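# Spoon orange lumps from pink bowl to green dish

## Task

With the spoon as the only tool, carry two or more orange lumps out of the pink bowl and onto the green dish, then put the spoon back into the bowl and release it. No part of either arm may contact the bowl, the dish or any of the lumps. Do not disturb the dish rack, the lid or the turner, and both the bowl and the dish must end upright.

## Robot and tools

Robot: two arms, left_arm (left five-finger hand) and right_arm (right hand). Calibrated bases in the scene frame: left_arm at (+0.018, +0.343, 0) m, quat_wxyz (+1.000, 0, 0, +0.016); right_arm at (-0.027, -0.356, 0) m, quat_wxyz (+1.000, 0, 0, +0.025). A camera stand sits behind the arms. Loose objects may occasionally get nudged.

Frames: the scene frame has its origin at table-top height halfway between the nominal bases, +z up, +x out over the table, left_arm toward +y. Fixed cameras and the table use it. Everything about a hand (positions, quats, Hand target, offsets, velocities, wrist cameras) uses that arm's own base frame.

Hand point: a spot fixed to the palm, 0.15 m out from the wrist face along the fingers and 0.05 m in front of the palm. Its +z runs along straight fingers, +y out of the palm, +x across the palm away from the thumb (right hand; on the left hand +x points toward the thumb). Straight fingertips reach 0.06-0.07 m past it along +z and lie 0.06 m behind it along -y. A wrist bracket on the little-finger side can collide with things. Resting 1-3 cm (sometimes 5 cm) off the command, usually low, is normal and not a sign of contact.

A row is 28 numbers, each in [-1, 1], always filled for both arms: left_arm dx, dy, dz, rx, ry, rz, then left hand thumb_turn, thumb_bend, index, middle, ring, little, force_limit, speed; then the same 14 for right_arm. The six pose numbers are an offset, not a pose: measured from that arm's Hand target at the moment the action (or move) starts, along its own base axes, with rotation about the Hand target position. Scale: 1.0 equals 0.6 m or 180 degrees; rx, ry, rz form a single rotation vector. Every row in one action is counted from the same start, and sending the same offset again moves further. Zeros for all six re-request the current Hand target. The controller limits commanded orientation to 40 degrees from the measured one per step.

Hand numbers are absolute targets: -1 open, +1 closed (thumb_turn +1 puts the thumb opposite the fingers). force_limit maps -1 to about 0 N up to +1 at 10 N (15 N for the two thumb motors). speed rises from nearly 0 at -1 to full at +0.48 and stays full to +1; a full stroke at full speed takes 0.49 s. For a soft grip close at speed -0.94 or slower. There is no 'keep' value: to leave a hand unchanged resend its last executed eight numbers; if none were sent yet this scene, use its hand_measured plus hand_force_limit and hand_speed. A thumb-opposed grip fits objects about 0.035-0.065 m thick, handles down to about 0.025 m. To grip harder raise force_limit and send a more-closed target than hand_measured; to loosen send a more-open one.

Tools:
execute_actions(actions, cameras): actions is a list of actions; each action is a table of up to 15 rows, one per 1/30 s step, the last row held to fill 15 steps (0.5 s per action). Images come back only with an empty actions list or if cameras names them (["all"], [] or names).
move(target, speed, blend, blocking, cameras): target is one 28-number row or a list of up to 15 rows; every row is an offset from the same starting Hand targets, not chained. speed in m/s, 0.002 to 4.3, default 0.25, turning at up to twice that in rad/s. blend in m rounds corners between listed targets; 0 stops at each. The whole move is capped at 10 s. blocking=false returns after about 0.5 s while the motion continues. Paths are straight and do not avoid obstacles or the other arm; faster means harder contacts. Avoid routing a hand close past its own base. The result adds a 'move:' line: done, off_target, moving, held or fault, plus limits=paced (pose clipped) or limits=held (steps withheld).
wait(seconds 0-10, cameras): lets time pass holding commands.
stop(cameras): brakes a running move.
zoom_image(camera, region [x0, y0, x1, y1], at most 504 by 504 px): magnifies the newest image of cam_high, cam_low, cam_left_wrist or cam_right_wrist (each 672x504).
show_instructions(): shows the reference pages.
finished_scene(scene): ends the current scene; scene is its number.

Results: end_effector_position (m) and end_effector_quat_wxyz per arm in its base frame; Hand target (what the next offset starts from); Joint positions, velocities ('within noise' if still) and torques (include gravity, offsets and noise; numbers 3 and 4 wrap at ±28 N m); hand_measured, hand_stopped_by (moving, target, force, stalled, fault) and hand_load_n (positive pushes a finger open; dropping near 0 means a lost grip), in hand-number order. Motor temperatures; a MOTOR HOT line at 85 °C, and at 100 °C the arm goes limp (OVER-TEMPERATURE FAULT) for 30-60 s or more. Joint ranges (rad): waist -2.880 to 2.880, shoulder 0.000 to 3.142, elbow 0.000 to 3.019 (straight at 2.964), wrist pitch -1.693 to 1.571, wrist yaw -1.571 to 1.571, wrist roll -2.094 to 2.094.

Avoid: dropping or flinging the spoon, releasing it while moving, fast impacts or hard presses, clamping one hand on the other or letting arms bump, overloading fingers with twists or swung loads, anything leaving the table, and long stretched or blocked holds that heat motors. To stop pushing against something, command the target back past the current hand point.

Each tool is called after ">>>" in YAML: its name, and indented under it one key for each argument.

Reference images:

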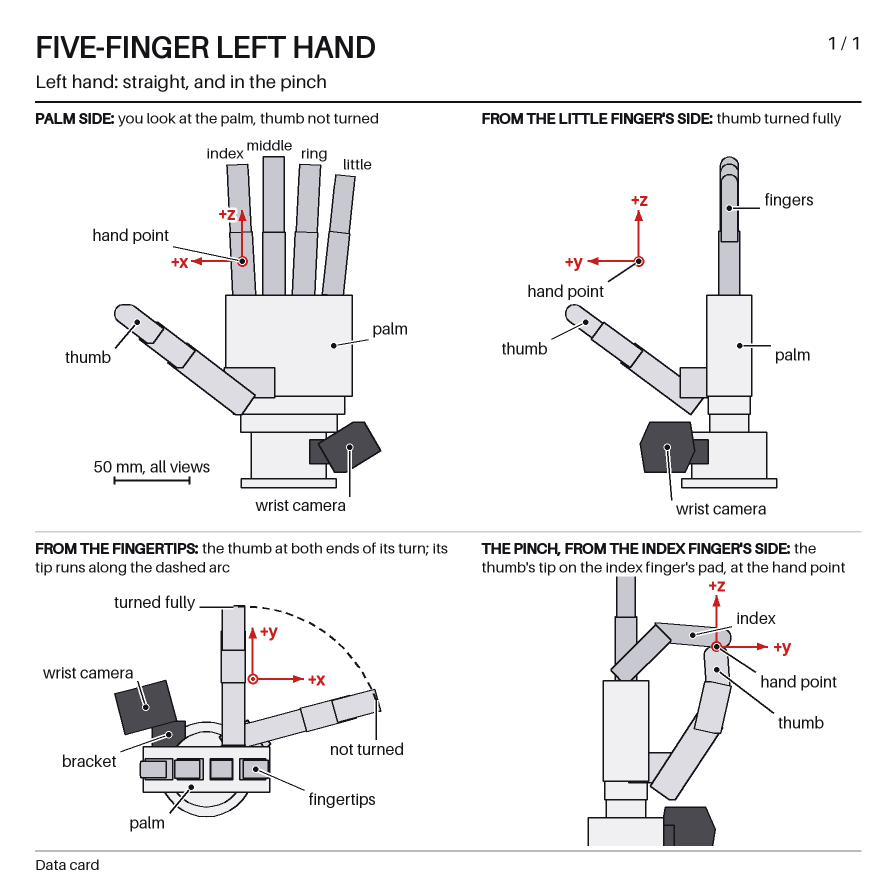

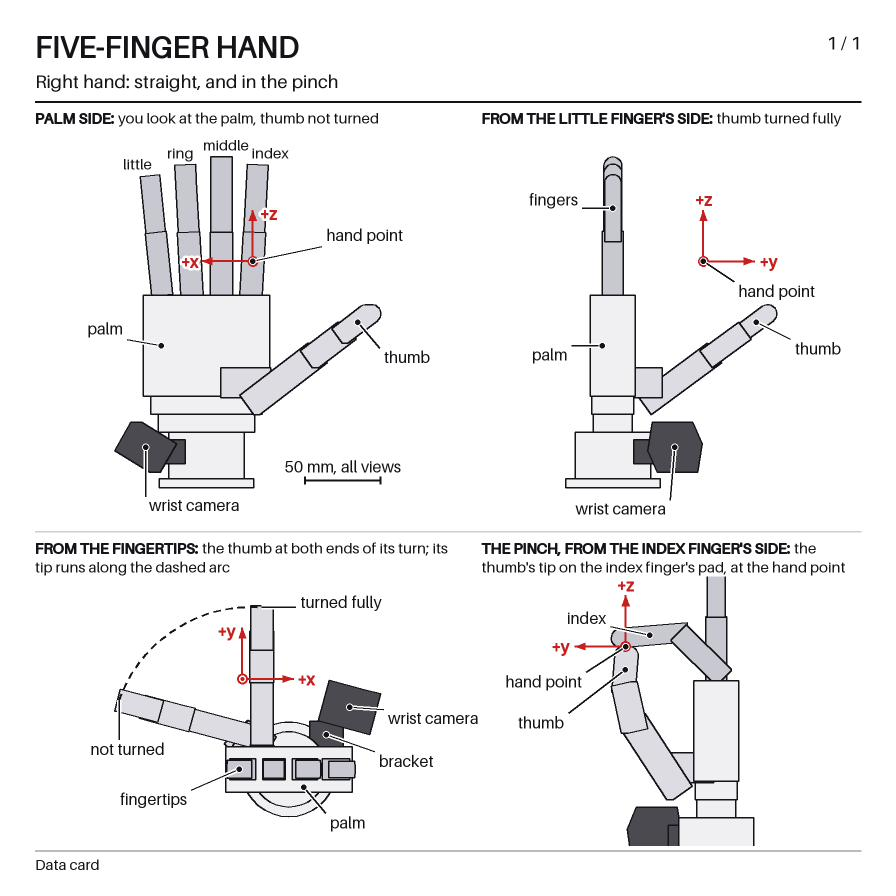

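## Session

>>> execute_actions:
  actions: []

Scene clock: 0.00 s.
left_arm: end_effector_position=(+0.1541, -0.0229, +0.1765) hand_measured=(-1.000, -1.000, -1.000, -1.000, -1.000, -1.000) hand_load_n=(+0.0, +0.0, +0.0, +0.0, +0.0, +0.0) hand_stopped_by=(target, target, target, target, target, target) hand_force_limit=0.00 hand_speed=-0.80 end_effector_quat_wxyz=(-0.086, -0.447, +0.847, -0.274) | right_arm: end_effector_position=(+0.0767, +0.2049, +0.1679) hand_measured=(-1.000, -1.000, -1.000, -1.000, -1.000, -1.000) hand_load_n=(+0.5, +0.0, +0.0, +0.0, +0.0, +0.0) hand_stopped_by=(target, target, target, target, target, target) hand_force_limit=0.00 hand_speed=-0.80 end_effector_quat_wxyz=(-0.263, +0.815, +0.487, -0.173)
Joint positions: left_arm=[0.367 0.918 0.789 -1.563 0.571 1.001] | right_arm=[0.93 1.041 0.884 -1.553 -0.627 -1.763]
Joint velocities: within noise
Joint torques (N m): no reading
Motor temperatures (°C): left_arm=[20 24 26 22 19 20] | right_arm=[22 21 28 20 19 19]
Heat: left arm: hottest elbow 26 °C; right arm: hottest elbow 28 °C.
Hand target: left_arm +0.1597, -0.0208, +0.1824; -0.077, -0.445, +0.849, -0.275 | right_arm +0.0804, +0.2097, +0.1736; -0.266, +0.814, +0.489, -0.165

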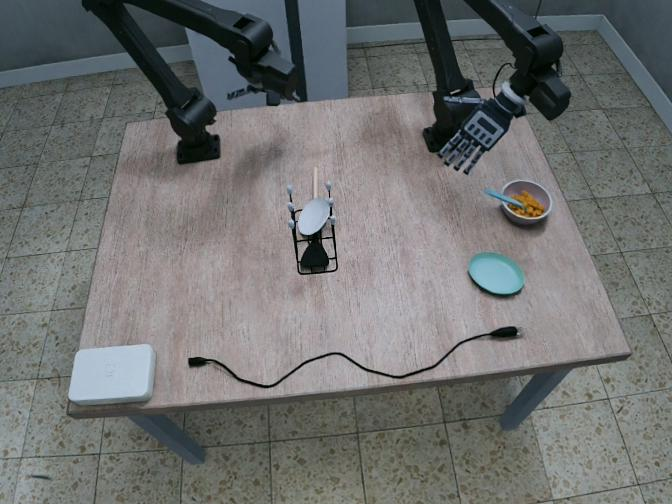

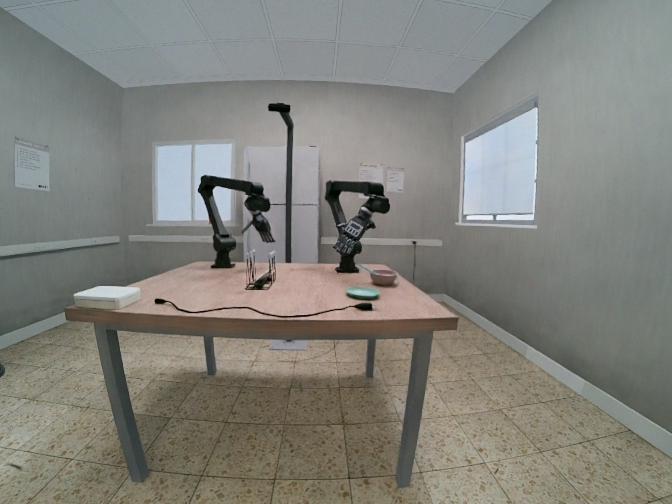

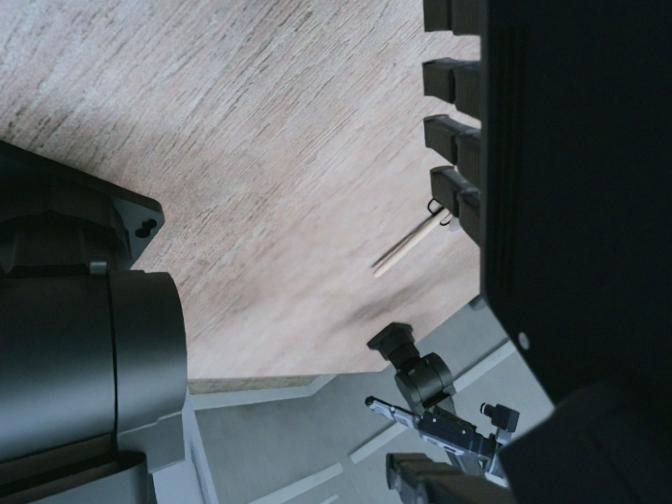

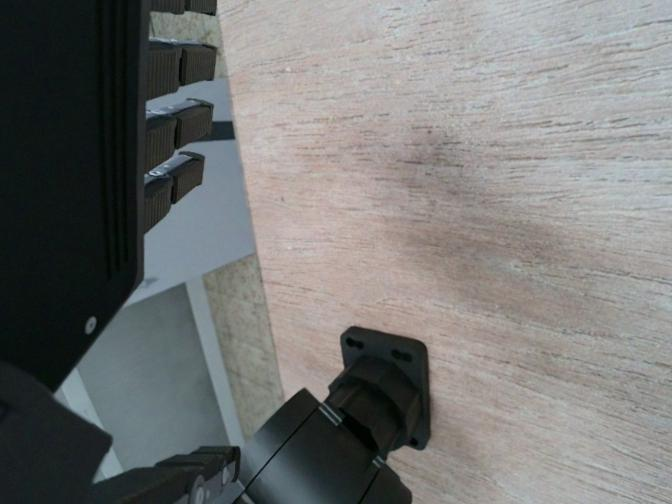

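>>> zoom_image:
  camera: "cam_high"
  region: [470, 160, 570, 240]

>>> zoom_image:
  camera: "cam_low"
  region: [342, 240, 412, 310]

>>> zoom_image:
  camera: "cam_high"
  region: [450, 160, 590, 310]

Scaled by 5.040 from the camera's 672x504 image, which has a finer 960x720 frame.

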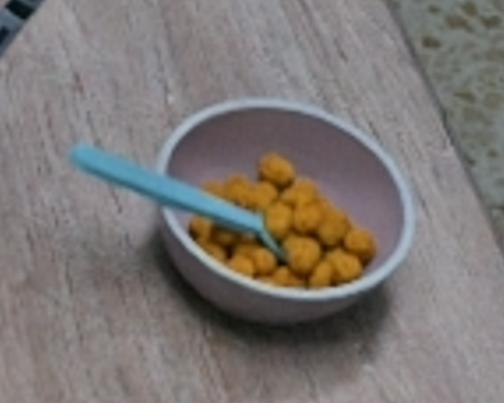

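Scaled by 7.200 from the camera's 672x504 image, which has a finer 960x720 frame.

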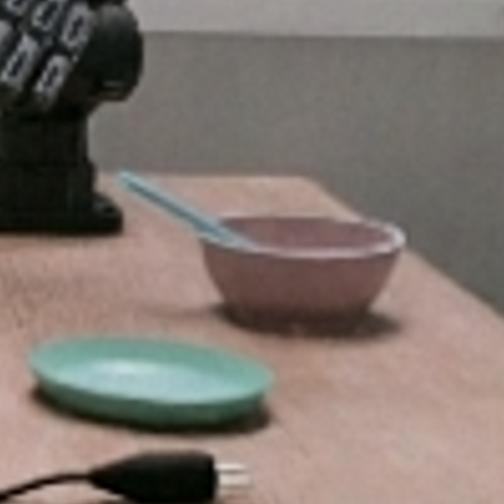

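Scaled by 3.360 from the camera's 672x504 image, which has a finer 960x720 frame.

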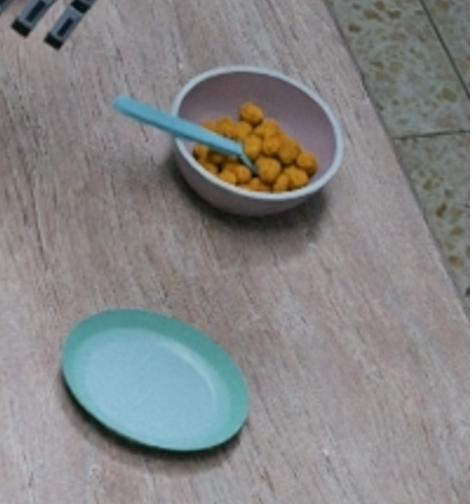

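>>> move:
  target: [0.176, 0.208, 0.039, 0.0303, -0.1253, -0.2708, 1, -1, -1, -1, -1, -1, -0.4, -0.2, 0, 0, 0, 0, 0, 0, -1, -1, -1, -1, -1, -1, 0, -0.8]
  cameras: ["all"]

>>> zoom_image:
  camera: "cam_left_wrist"
  region: [100, 50, 450, 300]

Scene clock: 54.77 s.
left_arm: end_effector_position=(+0.2566, +0.0967, +0.1951) hand_measured=(+1.000, -1.000, -1.000, -1.000, -1.000, -1.000) hand_load_n=(+0.0, +0.0, +0.0, +0.0, +0.0, +0.0) hand_stopped_by=(target, target, target, target, target, target) hand_force_limit=-0.40 hand_speed=-0.20 end_effector_quat_wxyz=(+0.012, -0.011, +0.970, -0.244) | right_arm: end_effector_position=(+0.0767, +0.2049, +0.1679) hand_measured=(-1.000, -1.000, -1.000, -1.000, -1.000, -1.000) hand_load_n=(+0.0, +0.5, +0.0, +0.0, +0.0, +0.0) hand_stopped_by=(target, target, target, target, target, target) hand_force_limit=0.00 hand_speed=-0.80 end_effector_quat_wxyz=(-0.263, +0.815, +0.487, -0.173)
Joint positions: left_arm=[0.451 1.203 1.096 -1.666 0.454 2.047] | right_arm=[0.93 1.041 0.884 -1.553 -0.627 -1.763]
Joint torques (N m): left_arm=[2.02 -7.41 12.67 -0.76 0.32 0.04] | right_arm=[-0.32 -4.25 8.18 -0.28 -0.55 -0.15]
Motor temperatures (°C): left_arm=[20 24 32 22 19 20] | right_arm=[22 21 31 20 20 19]
Heat: left arm: hottest elbow 32 °C; right arm: hottest elbow 31 °C.
Hand target: left_arm +0.2653, +0.1041, +0.2057; +0.000, +0.000, +0.966, -0.259 | right_arm +0.0804, +0.2097, +0.1736; -0.266, +0.814, +0.489, -0.165
Off the commanded pose: left_arm 0.016 m, 2 deg | right_arm 0.008 m, 1 deg.
joint sent to its limit (left arm) — joint 4 (wrist pitch), lower limit. The joint targets are off in orientation, not in position.
move: off_target (left_arm)

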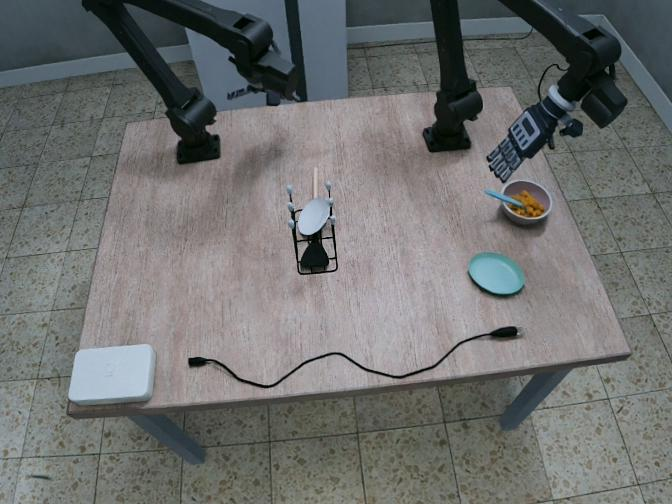

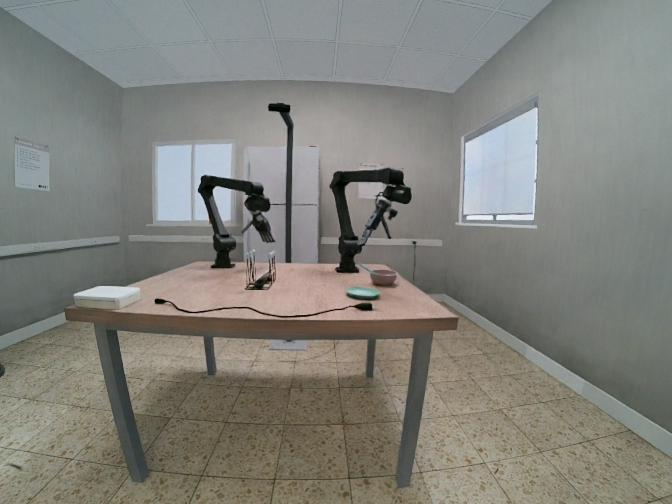

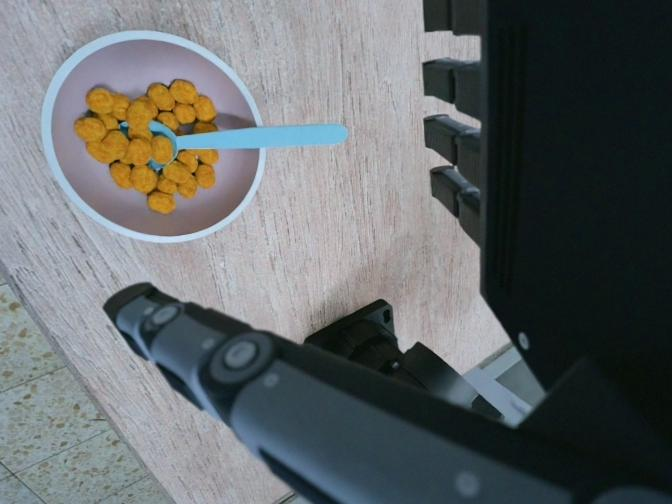

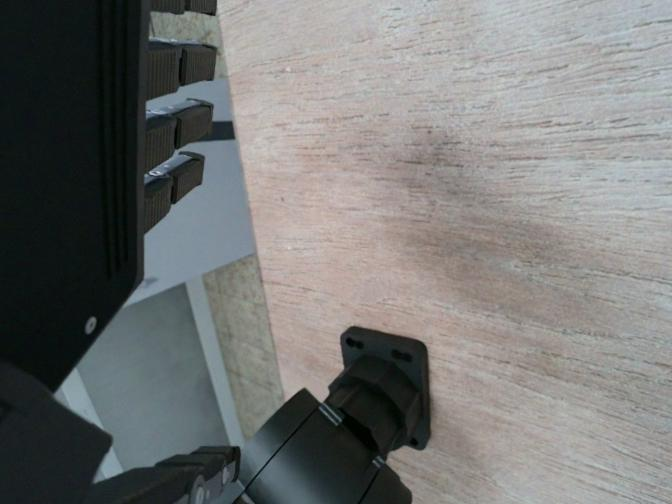

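Scaled by 1.440 from the camera's 672x504 image, which has a finer 960x720 frame.

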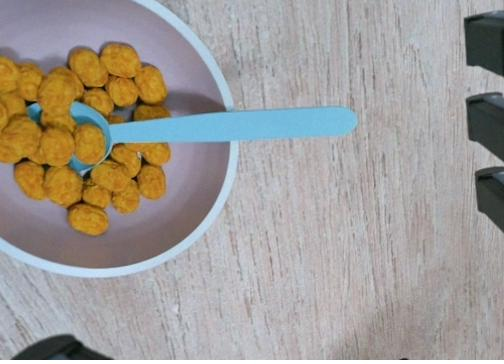

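>>> move:
  target: [-0.007, -0.077, -0.132, -0.0055, -0.0005, 0.0278, 1, -1, -1, -1, 1, 1, -0.4, 0, 0, 0, 0, 0, 0, 0, -1, -1, -1, -1, -1, -1, 0, -0.8]
  speed: 0.12
  cameras: ["cam_left_wrist", "cam_low", "cam_high"]

>>> zoom_image:
  camera: "cam_left_wrist"
  region: [80, 80, 480, 380]

>>> zoom_image:
  camera: "cam_low"
  region: [342, 240, 392, 290]

Scene clock: 83.10 s.
left_arm: end_effector_position=(+0.2581, +0.0592, +0.1302) hand_measured=(+1.000, -1.000, -1.000, -1.000, +1.000, +1.000) hand_load_n=(+0.0, +0.0, +0.0, +0.0, +0.0, +0.0) hand_stopped_by=(target, target, target, target, target, target) hand_force_limit=-0.40 hand_speed=0.00 end_effector_quat_wxyz=(+0.015, -0.040, +0.963, -0.266) | right_arm: end_effector_position=(+0.0767, +0.2049, +0.1679) hand_measured=(-1.000, -1.000, -1.000, -1.000, -1.000, -1.000) hand_load_n=(+0.0, +0.0, +0.0, +0.0, +0.0, +0.0) hand_stopped_by=(target, target, target, target, target, target) hand_force_limit=0.00 hand_speed=-0.80 end_effector_quat_wxyz=(-0.263, +0.815, +0.487, -0.173)
Joint positions: left_arm=[0.37 1.203 0.918 -1.446 0.516 1.9] | right_arm=[0.93 1.041 0.884 -1.553 -0.627 -1.763]
Joint torques (N m): left_arm=[0.91 -7.3 8.79 0.23 0.56 -0.12] | right_arm=[-0.38 -4.37 8.28 -0.27 -0.56 -0.15]
Heat: left arm: hottest elbow 33 °C; right arm: hottest elbow 32 °C.
Hand target: left_arm +0.2611, +0.0578, +0.1266; +0.012, -0.042, +0.963, -0.267 | right_arm +0.0804, +0.2097, +0.1736; -0.266, +0.814, +0.489, -0.165
Off the commanded pose: left_arm 0.005 m, 0 deg | right_arm 0.008 m, 1 deg.
move: done
Images, in order (width x height): cam_high 672x504, cam_low 672x504, cam_left_wrist 672x504.

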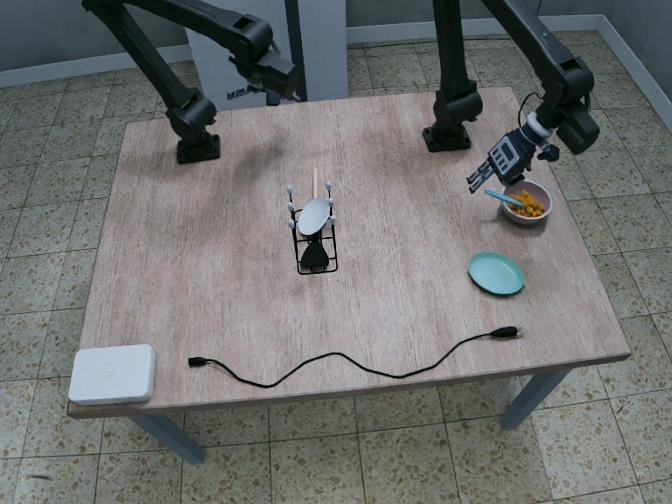

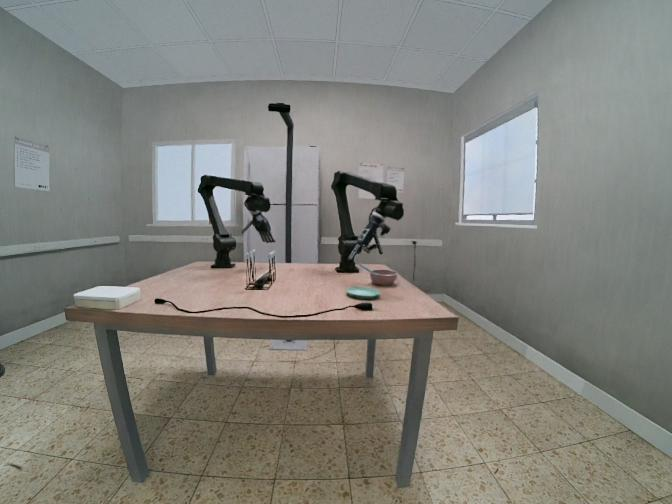

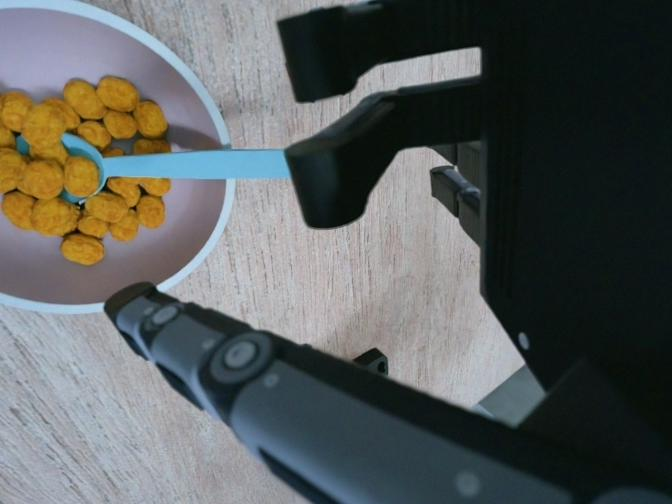

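Scaled by 1.260 from the camera's 672x504 image, which has a finer 960x720 frame.

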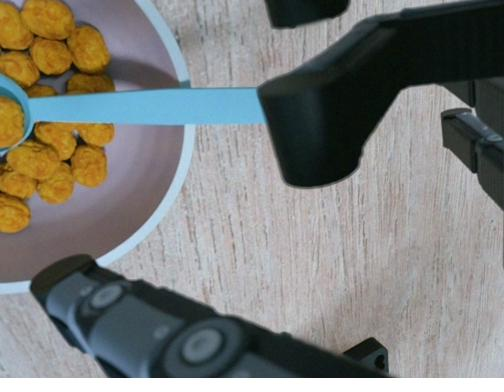

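Scaled by 10.080 from the camera's 672x504 image, which has a finer 960x720 frame.

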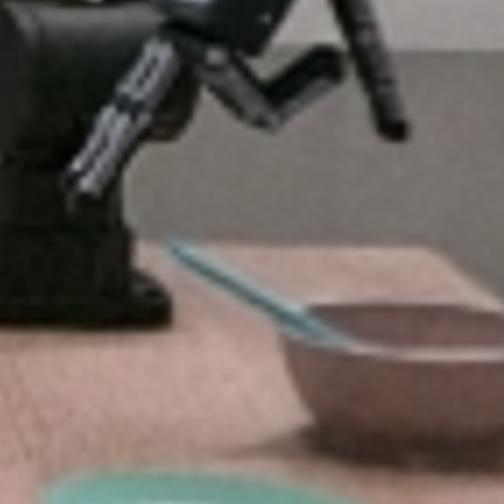

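>>> move:
  target: [0.0025, -0.036, -0.067, 0, 0, 0, 1, -1, -1, -1, 1, 1, -0.4, 0, 0, 0, 0, 0, 0, 0, -1, -1, -1, -1, -1, -1, 0, -0.8]
  speed: 0.08
  cameras: ["cam_left_wrist", "cam_low"]

>>> zoom_image:
  camera: "cam_left_wrist"
  region: [80, 80, 480, 380]

>>> zoom_image:
  camera: "cam_low"
  region: [342, 240, 392, 290]

Scene clock: 98.43 s.
left_arm: end_effector_position=(+0.2600, +0.0379, +0.0901) hand_measured=(+1.000, -1.000, -1.000, -1.000, +1.000, +1.000) hand_load_n=(+0.0, -0.5, -0.5, +0.0, +0.0, +0.0) hand_stopped_by=(target, target, target, target, target, target) hand_force_limit=-0.40 hand_speed=0.00 end_effector_quat_wxyz=(+0.015, -0.040, +0.963, -0.266) | right_arm: end_effector_position=(+0.0767, +0.2049, +0.1679) hand_measured=(-1.000, -1.000, -1.000, -1.000, -1.000, -1.000) hand_load_n=(+0.0, +0.0, +0.0, +0.0, +0.0, -0.5) hand_stopped_by=(target, target, target, target, target, target) hand_force_limit=0.00 hand_speed=-0.80 end_effector_quat_wxyz=(-0.263, +0.815, +0.487, -0.173)
Joint positions: left_arm=[0.301 1.219 0.821 -1.293 0.526 1.821] | right_arm=[0.93 1.041 0.884 -1.553 -0.627 -1.763]
Joint torques (N m): left_arm=[0.91 -7.18 8.54 0.32 0.56 -0.11] | right_arm=[-0.44 -4.31 8.23 -0.25 -0.54 -0.15]
Heat: left arm: hottest elbow 33 °C; right arm: hottest elbow 32 °C.
Hand target: left_arm +0.2625, +0.0362, +0.0864; +0.012, -0.042, +0.963, -0.267 | right_arm +0.0804, +0.2097, +0.1736; -0.266, +0.814, +0.489, -0.165
Off the commanded pose: left_arm 0.005 m, 0 deg | right_arm 0.008 m, 1 deg.
move: done
Images, in order (width x height): cam_low 672x504, cam_left_wrist 672x504.

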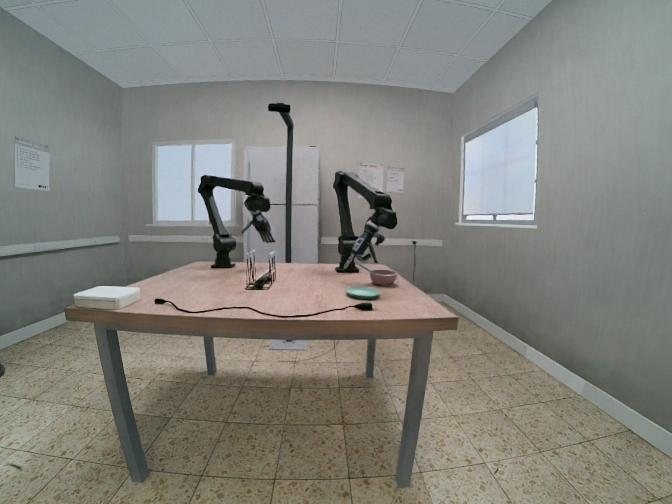

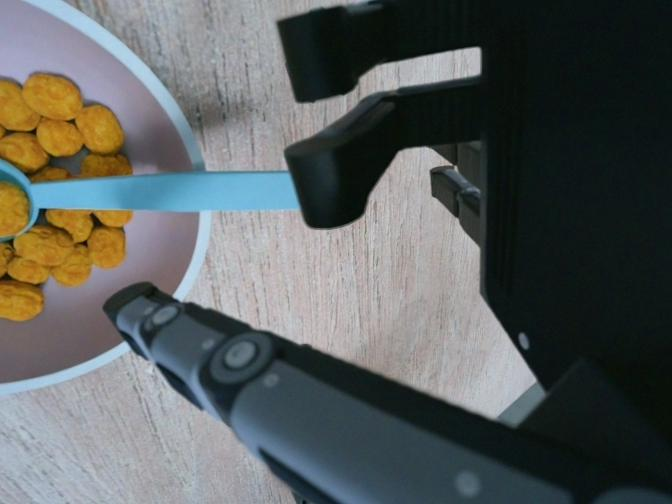

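Scaled by 1.260 from the camera's 672x504 image, which has a finer 960x720 frame.

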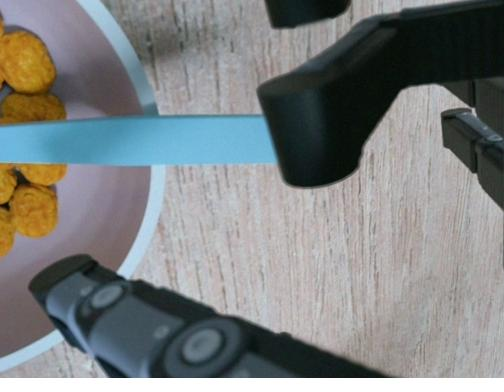

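Scaled by 10.080 from the camera's 672x504 image, which has a finer 960x720 frame.

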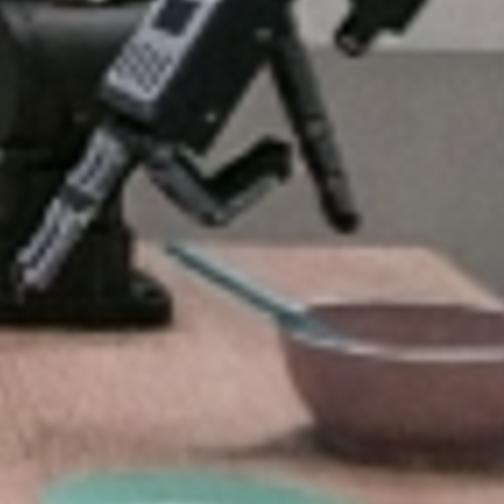

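>>> move:
  target: [0.0017,-0.0062,-0.0115,0,0,0,1,-1,-1,-1,1,1,-0.4,0,0,0,0,0,0,0,-1,-1,-1,-1,-1,-1,0,-0.8]
  speed: 0.03
  cameras: ["cam_low","cam_left_wrist"]

Scene clock: 127.07 s.
left_arm: end_effector_position=(+0.2612, +0.0346, +0.0835) hand_measured=(+1.000, -1.000, -1.000, -1.000, +1.000, +1.000) hand_load_n=(+0.0, +0.0, +0.0, +0.0, +0.0, +0.0) hand_stopped_by=(target, target, target, target, target, target) hand_force_limit=-0.40 hand_speed=0.00 end_effector_quat_wxyz=(+0.015, -0.040, +0.963, -0.265) | right_arm: end_effector_position=(+0.0767, +0.2049, +0.1679) hand_measured=(-1.000, -1.000, -1.000, -1.000, -1.000, -1.000) hand_load_n=(+0.0, +0.0, -0.5, +0.0, +0.0, +0.0) hand_stopped_by=(target, target, target, target, target, target) hand_force_limit=0.00 hand_speed=-0.80 end_effector_quat_wxyz=(-0.263, +0.815, +0.487, -0.173)
Joint positions: left_arm=[0.289 1.226 0.808 -1.265 0.527 1.806] | right_arm=[0.93 1.041 0.884 -1.553 -0.627 -1.763]
Joint torques (N m): left_arm=[0.85 -7.06 8.44 0.34 0.59 -0.11] | right_arm=[-0.79 -4.42 8.2 -0.21 -0.54 -0.13]
Heat: left arm: hottest elbow 32 °C; right arm: hottest elbow 33 °C.
Hand target: left_arm +0.2635, +0.0326, +0.0794; +0.012, -0.042, +0.963, -0.267 | right_arm +0.0804, +0.2097, +0.1736; -0.266, +0.814, +0.489, -0.165
Off the commanded pose: left_arm 0.005 m, 0 deg | right_arm 0.008 m, 1 deg.
move: done
Images, in order (width x height): cam_low 672x504, cam_left_wrist 672x504.

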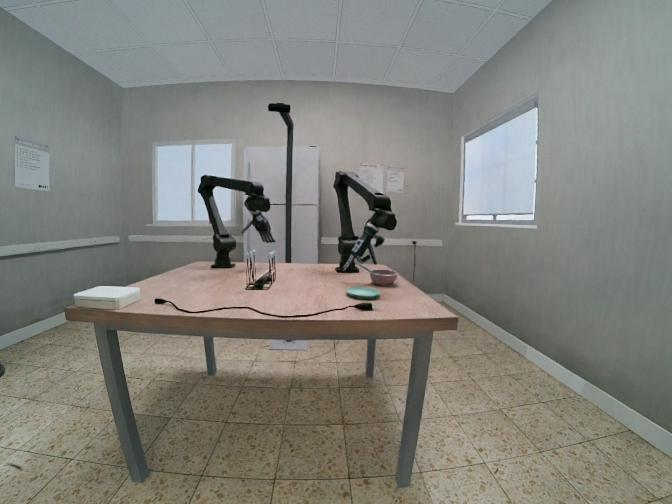

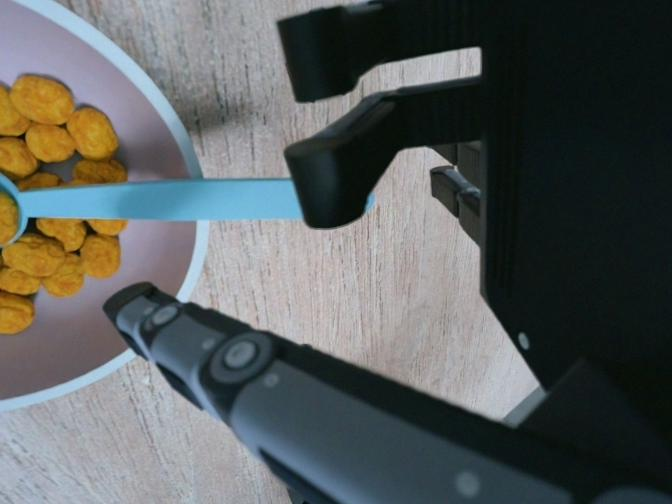

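>>> execute_actions:
  actions:
    - [[0,0,0,0,0,0,1,0,-0.25,-0.25,1,1,-0.3,-0.7,0,0,0,0,0,0,-1,-1,-1,-1,-1,-1,0,-0.8]]
    - [[0,0,0,0,0,0,1,0,-0.25,-0.25,1,1,-0.3,-0.7,0,0,0,0,0,0,-1,-1,-1,-1,-1,-1,0,-0.8]]
  cameras: ["cam_left_wrist"]

>>> wait:
  seconds: 1.5
  cameras: ["cam_low","cam_left_wrist"]

>>> zoom_image:
  camera: "cam_low"
  region: [342, 230, 412, 300]

Scene clock: 135.80 s.
left_arm: end_effector_position=(+0.2613, +0.0344, +0.0835) hand_measured=(+1.000, +0.000, -0.250, -0.250, +1.000, +1.000) hand_load_n=(+0.0, +0.0, +0.0, +0.0, +0.0, +0.0) hand_stopped_by=(target, target, target, target, target, target) hand_force_limit=-0.30 hand_speed=-0.70 end_effector_quat_wxyz=(+0.015, -0.041, +0.963, -0.265) | right_arm: end_effector_position=(+0.0767, +0.2049, +0.1679) hand_measured=(-1.000, -1.000, -1.000, -1.000, -1.000, -1.000) hand_load_n=(+0.0, +0.0, +0.0, +0.0, +0.0, +0.0) hand_stopped_by=(target, target, target, target, target, target) hand_force_limit=0.00 hand_speed=-0.80 end_effector_quat_wxyz=(-0.263, +0.815, +0.487, -0.173)
Joint positions: left_arm=[0.289 1.226 0.808 -1.264 0.527 1.805] | right_arm=[0.93 1.041 0.884 -1.553 -0.627 -1.763]
Joint torques (N m): left_arm=[0.85 -7.06 8.44 0.36 0.57 -0.11] | right_arm=[-0.5 -4.42 8.24 -0.24 -0.55 -0.15]
Heat: left arm: hottest elbow 32 °C; right arm: hottest elbow 33 °C.
Hand target: left_arm +0.2636, +0.0325, +0.0794; +0.012, -0.042, +0.963, -0.267 | right_arm +0.0804, +0.2097, +0.1736; -0.266, +0.814, +0.489, -0.165
Off the commanded pose: left_arm 0.005 m, 0 deg | right_arm 0.008 m, 1 deg.
Images, in order (width x height): cam_left_wrist 672x504.

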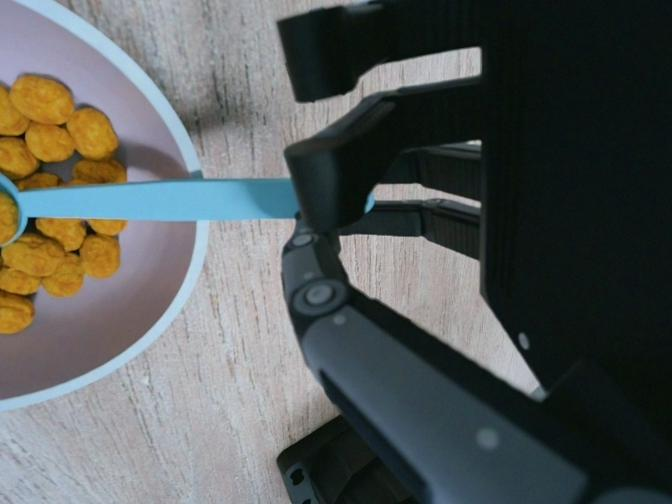

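Scene clock: 137.30 s.
left_arm: end_effector_position=(+0.2613, +0.0344, +0.0835) hand_measured=(+1.000, +0.000, -0.250, -0.250, +1.000, +1.000) hand_load_n=(+0.0, +0.0, +0.0, +0.0, +0.0, +0.0) hand_stopped_by=(target, target, target, target, target, target) hand_force_limit=-0.30 hand_speed=-0.70 end_effector_quat_wxyz=(+0.015, -0.041, +0.963, -0.265) | right_arm: end_effector_position=(+0.0767, +0.2049, +0.1679) hand_measured=(-1.000, -1.000, -1.000, -1.000, -1.000, -1.000) hand_load_n=(+0.0, +0.0, +0.0, +0.0, +0.0, +0.0) hand_stopped_by=(target, target, target, target, target, target) hand_force_limit=0.00 hand_speed=-0.80 end_effector_quat_wxyz=(-0.263, +0.815, +0.487, -0.173)
Joint positions: left_arm=[0.289 1.226 0.808 -1.264 0.527 1.805] | right_arm=[0.93 1.041 0.884 -1.553 -0.627 -1.763]
Joint torques (N m): left_arm=[0.79 -7 8.46 0.35 0.57 -0.11] | right_arm=[-0.67 -4.42 8.23 -0.29 -0.56 -0.14]
Heat: left arm: hottest elbow 32 °C; right arm: hottest elbow 33 °C.
Hand target: left_arm +0.2636, +0.0325, +0.0794; +0.012, -0.042, +0.963, -0.267 | right_arm +0.0804, +0.2097, +0.1736; -0.266, +0.814, +0.489, -0.165
Off the commanded pose: left_arm 0.005 m, 0 deg | right_arm 0.008 m, 1 deg.
wait: 1.50 s; at rest by 0.17 s
Images, in order (width x height): cam_low 672x504, cam_left_wrist 672x504.

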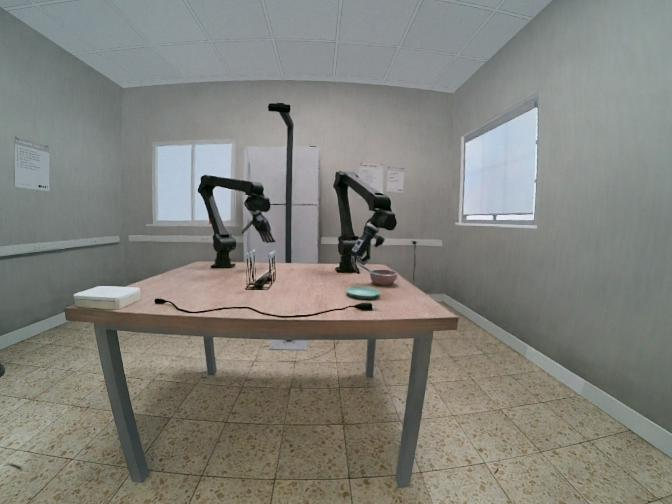

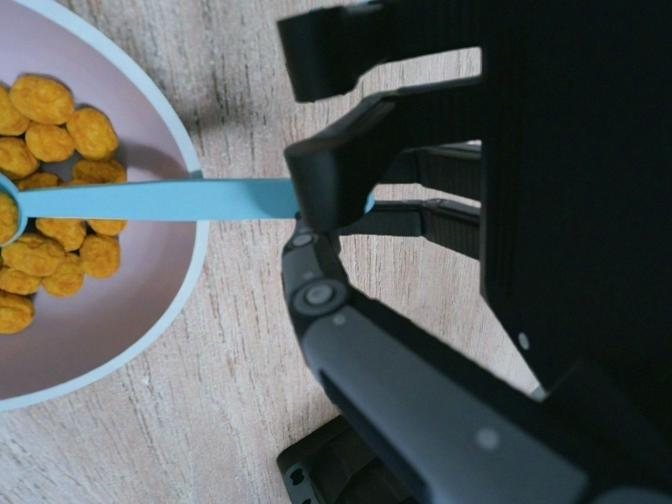

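Scaled by 7.200 from the camera's 672x504 image, which has a finer 960x720 frame.

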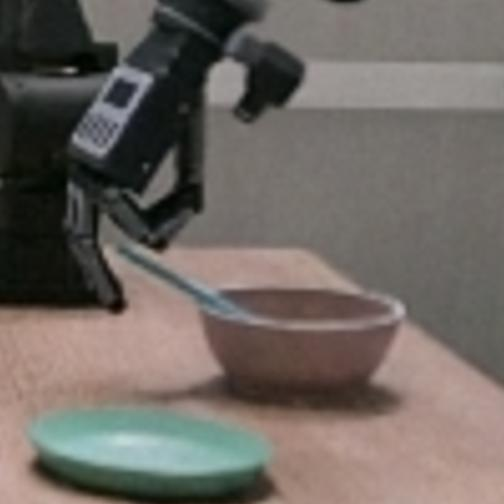

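>>> execute_actions:
  actions:
    - [[0,0,0,0,0,0,1,0,0.4,0.4,1,1,-0.4,-0.9,0,0,0,0,0,0,-1,-1,-1,-1,-1,-1,0,-0.8]]
    - [[0,0,0,0,0,0,1,0,0.4,0.4,1,1,-0.4,-0.9,0,0,0,0,0,0,-1,-1,-1,-1,-1,-1,0,-0.8]]

>>> wait:
  seconds: 3
  cameras: ["cam_low","cam_left_wrist"]

>>> zoom_image:
  camera: "cam_low"
  region: [342, 230, 412, 300]

Scene clock: 144.93 s.
left_arm: end_effector_position=(+0.2612, +0.0343, +0.0836) hand_measured=(+1.000, +0.000, +0.232, +0.120, +1.000, +1.000) hand_load_n=(+1.0, +3.5, +4.0, +3.0, +0.0, +0.0) hand_stopped_by=(target, target, force, force, target, target) hand_force_limit=-0.40 hand_speed=-0.90 end_effector_quat_wxyz=(+0.015, -0.042, +0.963, -0.265) | right_arm: end_effector_position=(+0.0767, +0.2049, +0.1679) hand_measured=(-1.000, -1.000, -1.000, -1.000, -1.000, -1.000) hand_load_n=(+0.0, -0.5, +0.0, +0.0, +0.0, +0.0) hand_stopped_by=(target, target, target, target, target, target) hand_force_limit=0.00 hand_speed=-0.80 end_effector_quat_wxyz=(-0.263, +0.815, +0.487, -0.173)
Joint positions: left_arm=[0.289 1.226 0.808 -1.264 0.528 1.803] | right_arm=[0.93 1.041 0.884 -1.553 -0.627 -1.763]
Joint torques (N m): left_arm=[0.85 -7.06 8.46 0.36 0.56 -0.09] | right_arm=[-0.44 -4.48 8.23 -0.32 -0.54 -0.15]
Heat: left arm: hottest elbow 32 °C; right arm: hottest elbow 33 °C.
Hand target: left_arm +0.2636, +0.0326, +0.0794; +0.012, -0.042, +0.963, -0.267 | right_arm +0.0804, +0.2097, +0.1736; -0.266, +0.814, +0.489, -0.165
Off the commanded pose: left_arm 0.005 m, 0 deg | right_arm 0.008 m, 1 deg.

Scene clock: 147.93 s.
left_arm: end_effector_position=(+0.2612, +0.0343, +0.0836) hand_measured=(+1.000, +0.000, +0.232, +0.120, +1.000, +1.000) hand_load_n=(+1.0, +3.0, +4.0, +3.0, +0.0, +0.0) hand_stopped_by=(target, target, force, force, target, target) hand_force_limit=-0.40 hand_speed=-0.90 end_effector_quat_wxyz=(+0.015, -0.042, +0.963, -0.265) | right_arm: end_effector_position=(+0.0767, +0.2049, +0.1679) hand_measured=(-1.000, -1.000, -1.000, -1.000, -1.000, -1.000) hand_load_n=(+0.0, +0.0, +0.0, +0.0, +0.0, +0.0) hand_stopped_by=(target, target, target, target, target, target) hand_force_limit=0.00 hand_speed=-0.80 end_effector_quat_wxyz=(-0.263, +0.815, +0.487, -0.173)
Joint positions: left_arm=[0.289 1.226 0.808 -1.264 0.528 1.803] | right_arm=[0.93 1.041 0.884 -1.553 -0.627 -1.763]
Joint torques (N m): left_arm=[0.91 -7 8.44 0.35 0.56 -0.1] | right_arm=[-0.62 -4.37 8.24 -0.27 -0.56 -0.16]
Heat: left arm: hottest elbow 32 °C; right arm: hottest elbow 33 °C.
Hand target: left_arm +0.2636, +0.0326, +0.0794; +0.012, -0.042, +0.963, -0.267 | right_arm +0.0804, +0.2097, +0.1736; -0.266, +0.814, +0.489, -0.165
Off the commanded pose: left_arm 0.005 m, 0 deg | right_arm 0.008 m, 1 deg.
wait: 3.00 s; at rest by 0.17 s
Images, in order (width x height): cam_low 672x504, cam_left_wrist 672x504.

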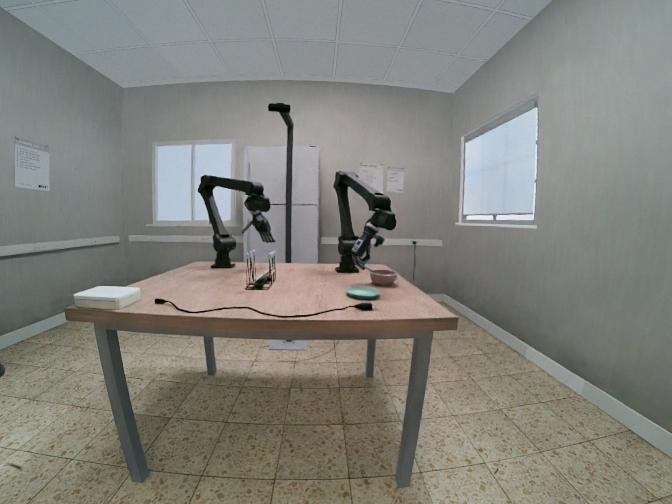

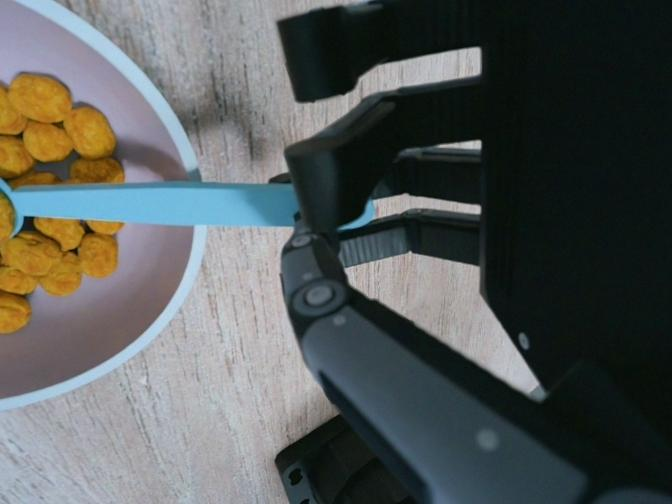

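Scaled by 7.200 from the camera's 672x504 image, which has a finer 960x720 frame.

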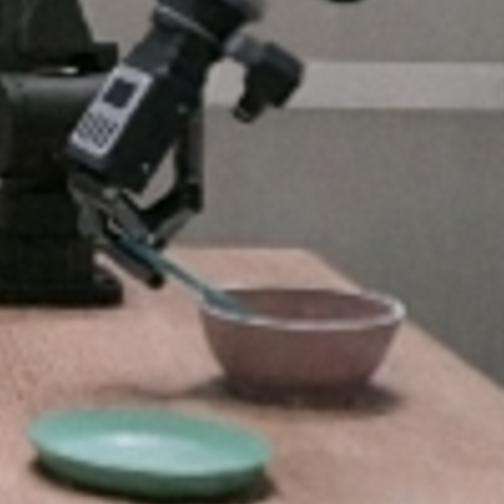

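>>> move:
  target: [0,-0.03,0.0433,0.1713,0.015,0,1,0,0.4,0.4,1,1,-0.4,-0.9,0,0,0,0,0,0,-1,-1,-1,-1,-1,-1,0,-0.8]
  speed: 0.06
  cameras: ["all"]

>>> zoom_image:
  camera: "cam_high"
  region: [450, 150, 590, 310]

>>> zoom_image:
  camera: "cam_low"
  region: [342, 230, 412, 300]

Scene clock: 165.17 s.
left_arm: end_effector_position=(+0.2530, +0.0176, +0.0980) hand_measured=(+1.000, +0.000, +0.232, +0.120, +1.000, +1.000) hand_load_n=(+0.0, +2.5, +4.0, +1.5, +0.0, +0.0) hand_stopped_by=(target, target, force, force, target, target) hand_force_limit=-0.40 hand_speed=-0.90 end_effector_quat_wxyz=(-0.009, -0.042, +0.999, +0.000) | right_arm: end_effector_position=(+0.0767, +0.2049, +0.1679) hand_measured=(-1.000, -1.000, -1.000, -1.000, -1.000, -1.000) hand_load_n=(+0.0, +0.0, +0.0, +0.0, +0.0, +0.0) hand_stopped_by=(target, target, target, target, target, target) hand_force_limit=0.00 hand_speed=-0.80 end_effector_quat_wxyz=(-0.263, +0.815, +0.487, -0.173)
Joint positions: left_arm=[-0.133 1.183 0.804 -1.211 0.003 1.354] | right_arm=[0.93 1.041 0.884 -1.553 -0.627 -1.763]
Joint torques (N m): left_arm=[0.91 -7.41 11.25 -0.01 -0.16 -0.12] | right_arm=[-0.62 -4.25 8.21 -0.27 -0.54 -0.13]
Heat: left arm: hottest elbow 31 °C; right arm: hottest elbow 33 °C.
Hand target: left_arm +0.2636, +0.0146, +0.1054; +0.001, -0.044, +0.999, +0.000 | right_arm +0.0804, +0.2097, +0.1736; -0.266, +0.814, +0.489, -0.165
Off the commanded pose: left_arm 0.013 m, 1 deg | right_arm 0.008 m, 1 deg.
move: off_target (left_arm)

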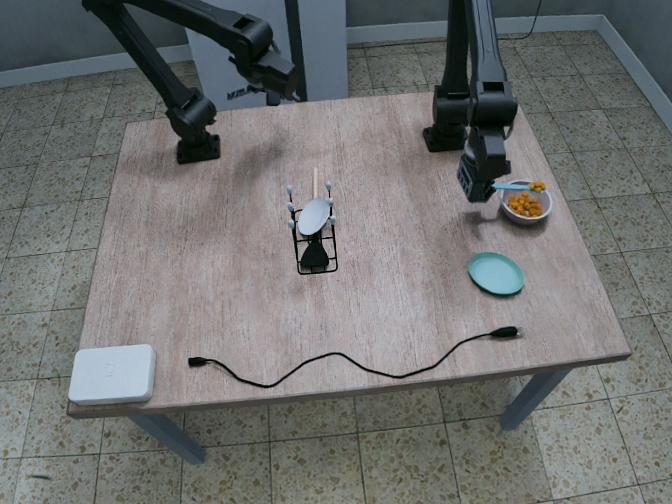

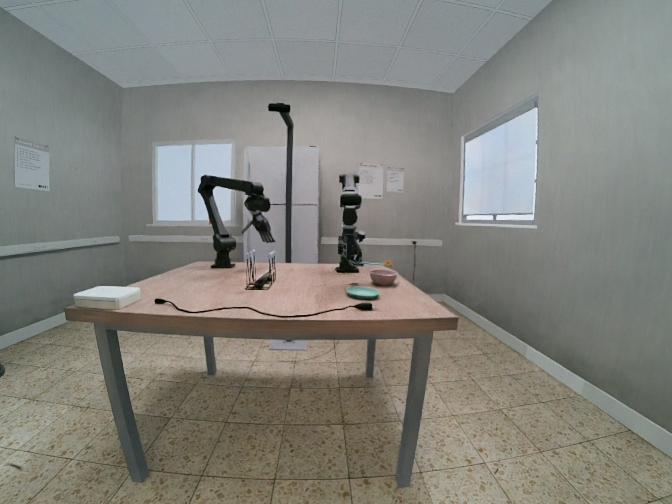

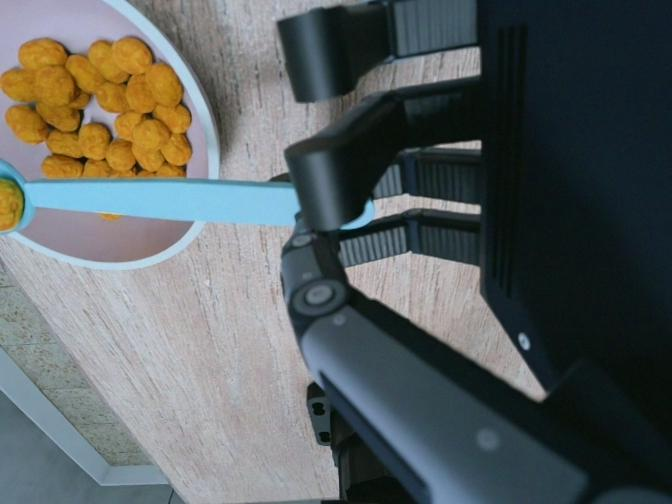

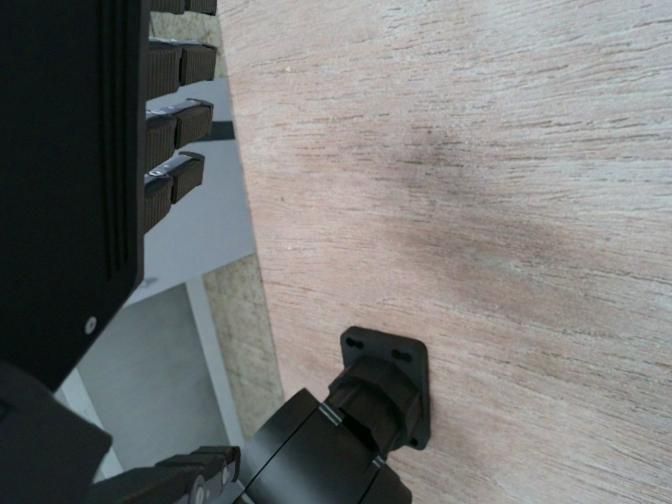

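Scaled by 3.150 from the camera's 672x504 image, which has a finer 960x720 frame.

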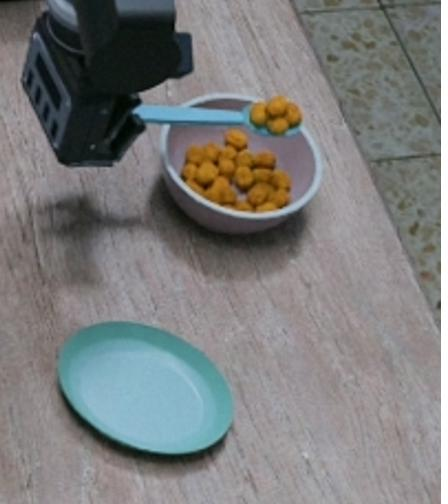

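Scaled by 7.200 from the camera's 672x504 image, which has a finer 960x720 frame.

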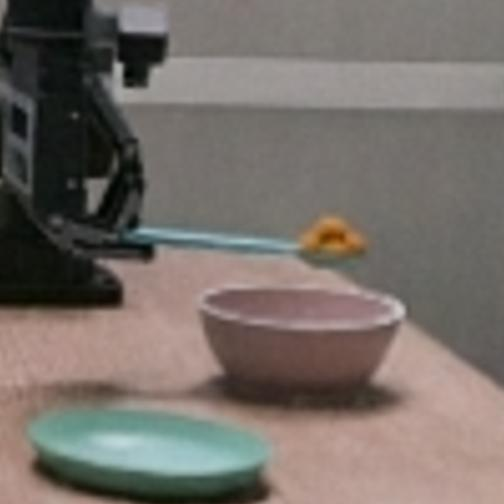

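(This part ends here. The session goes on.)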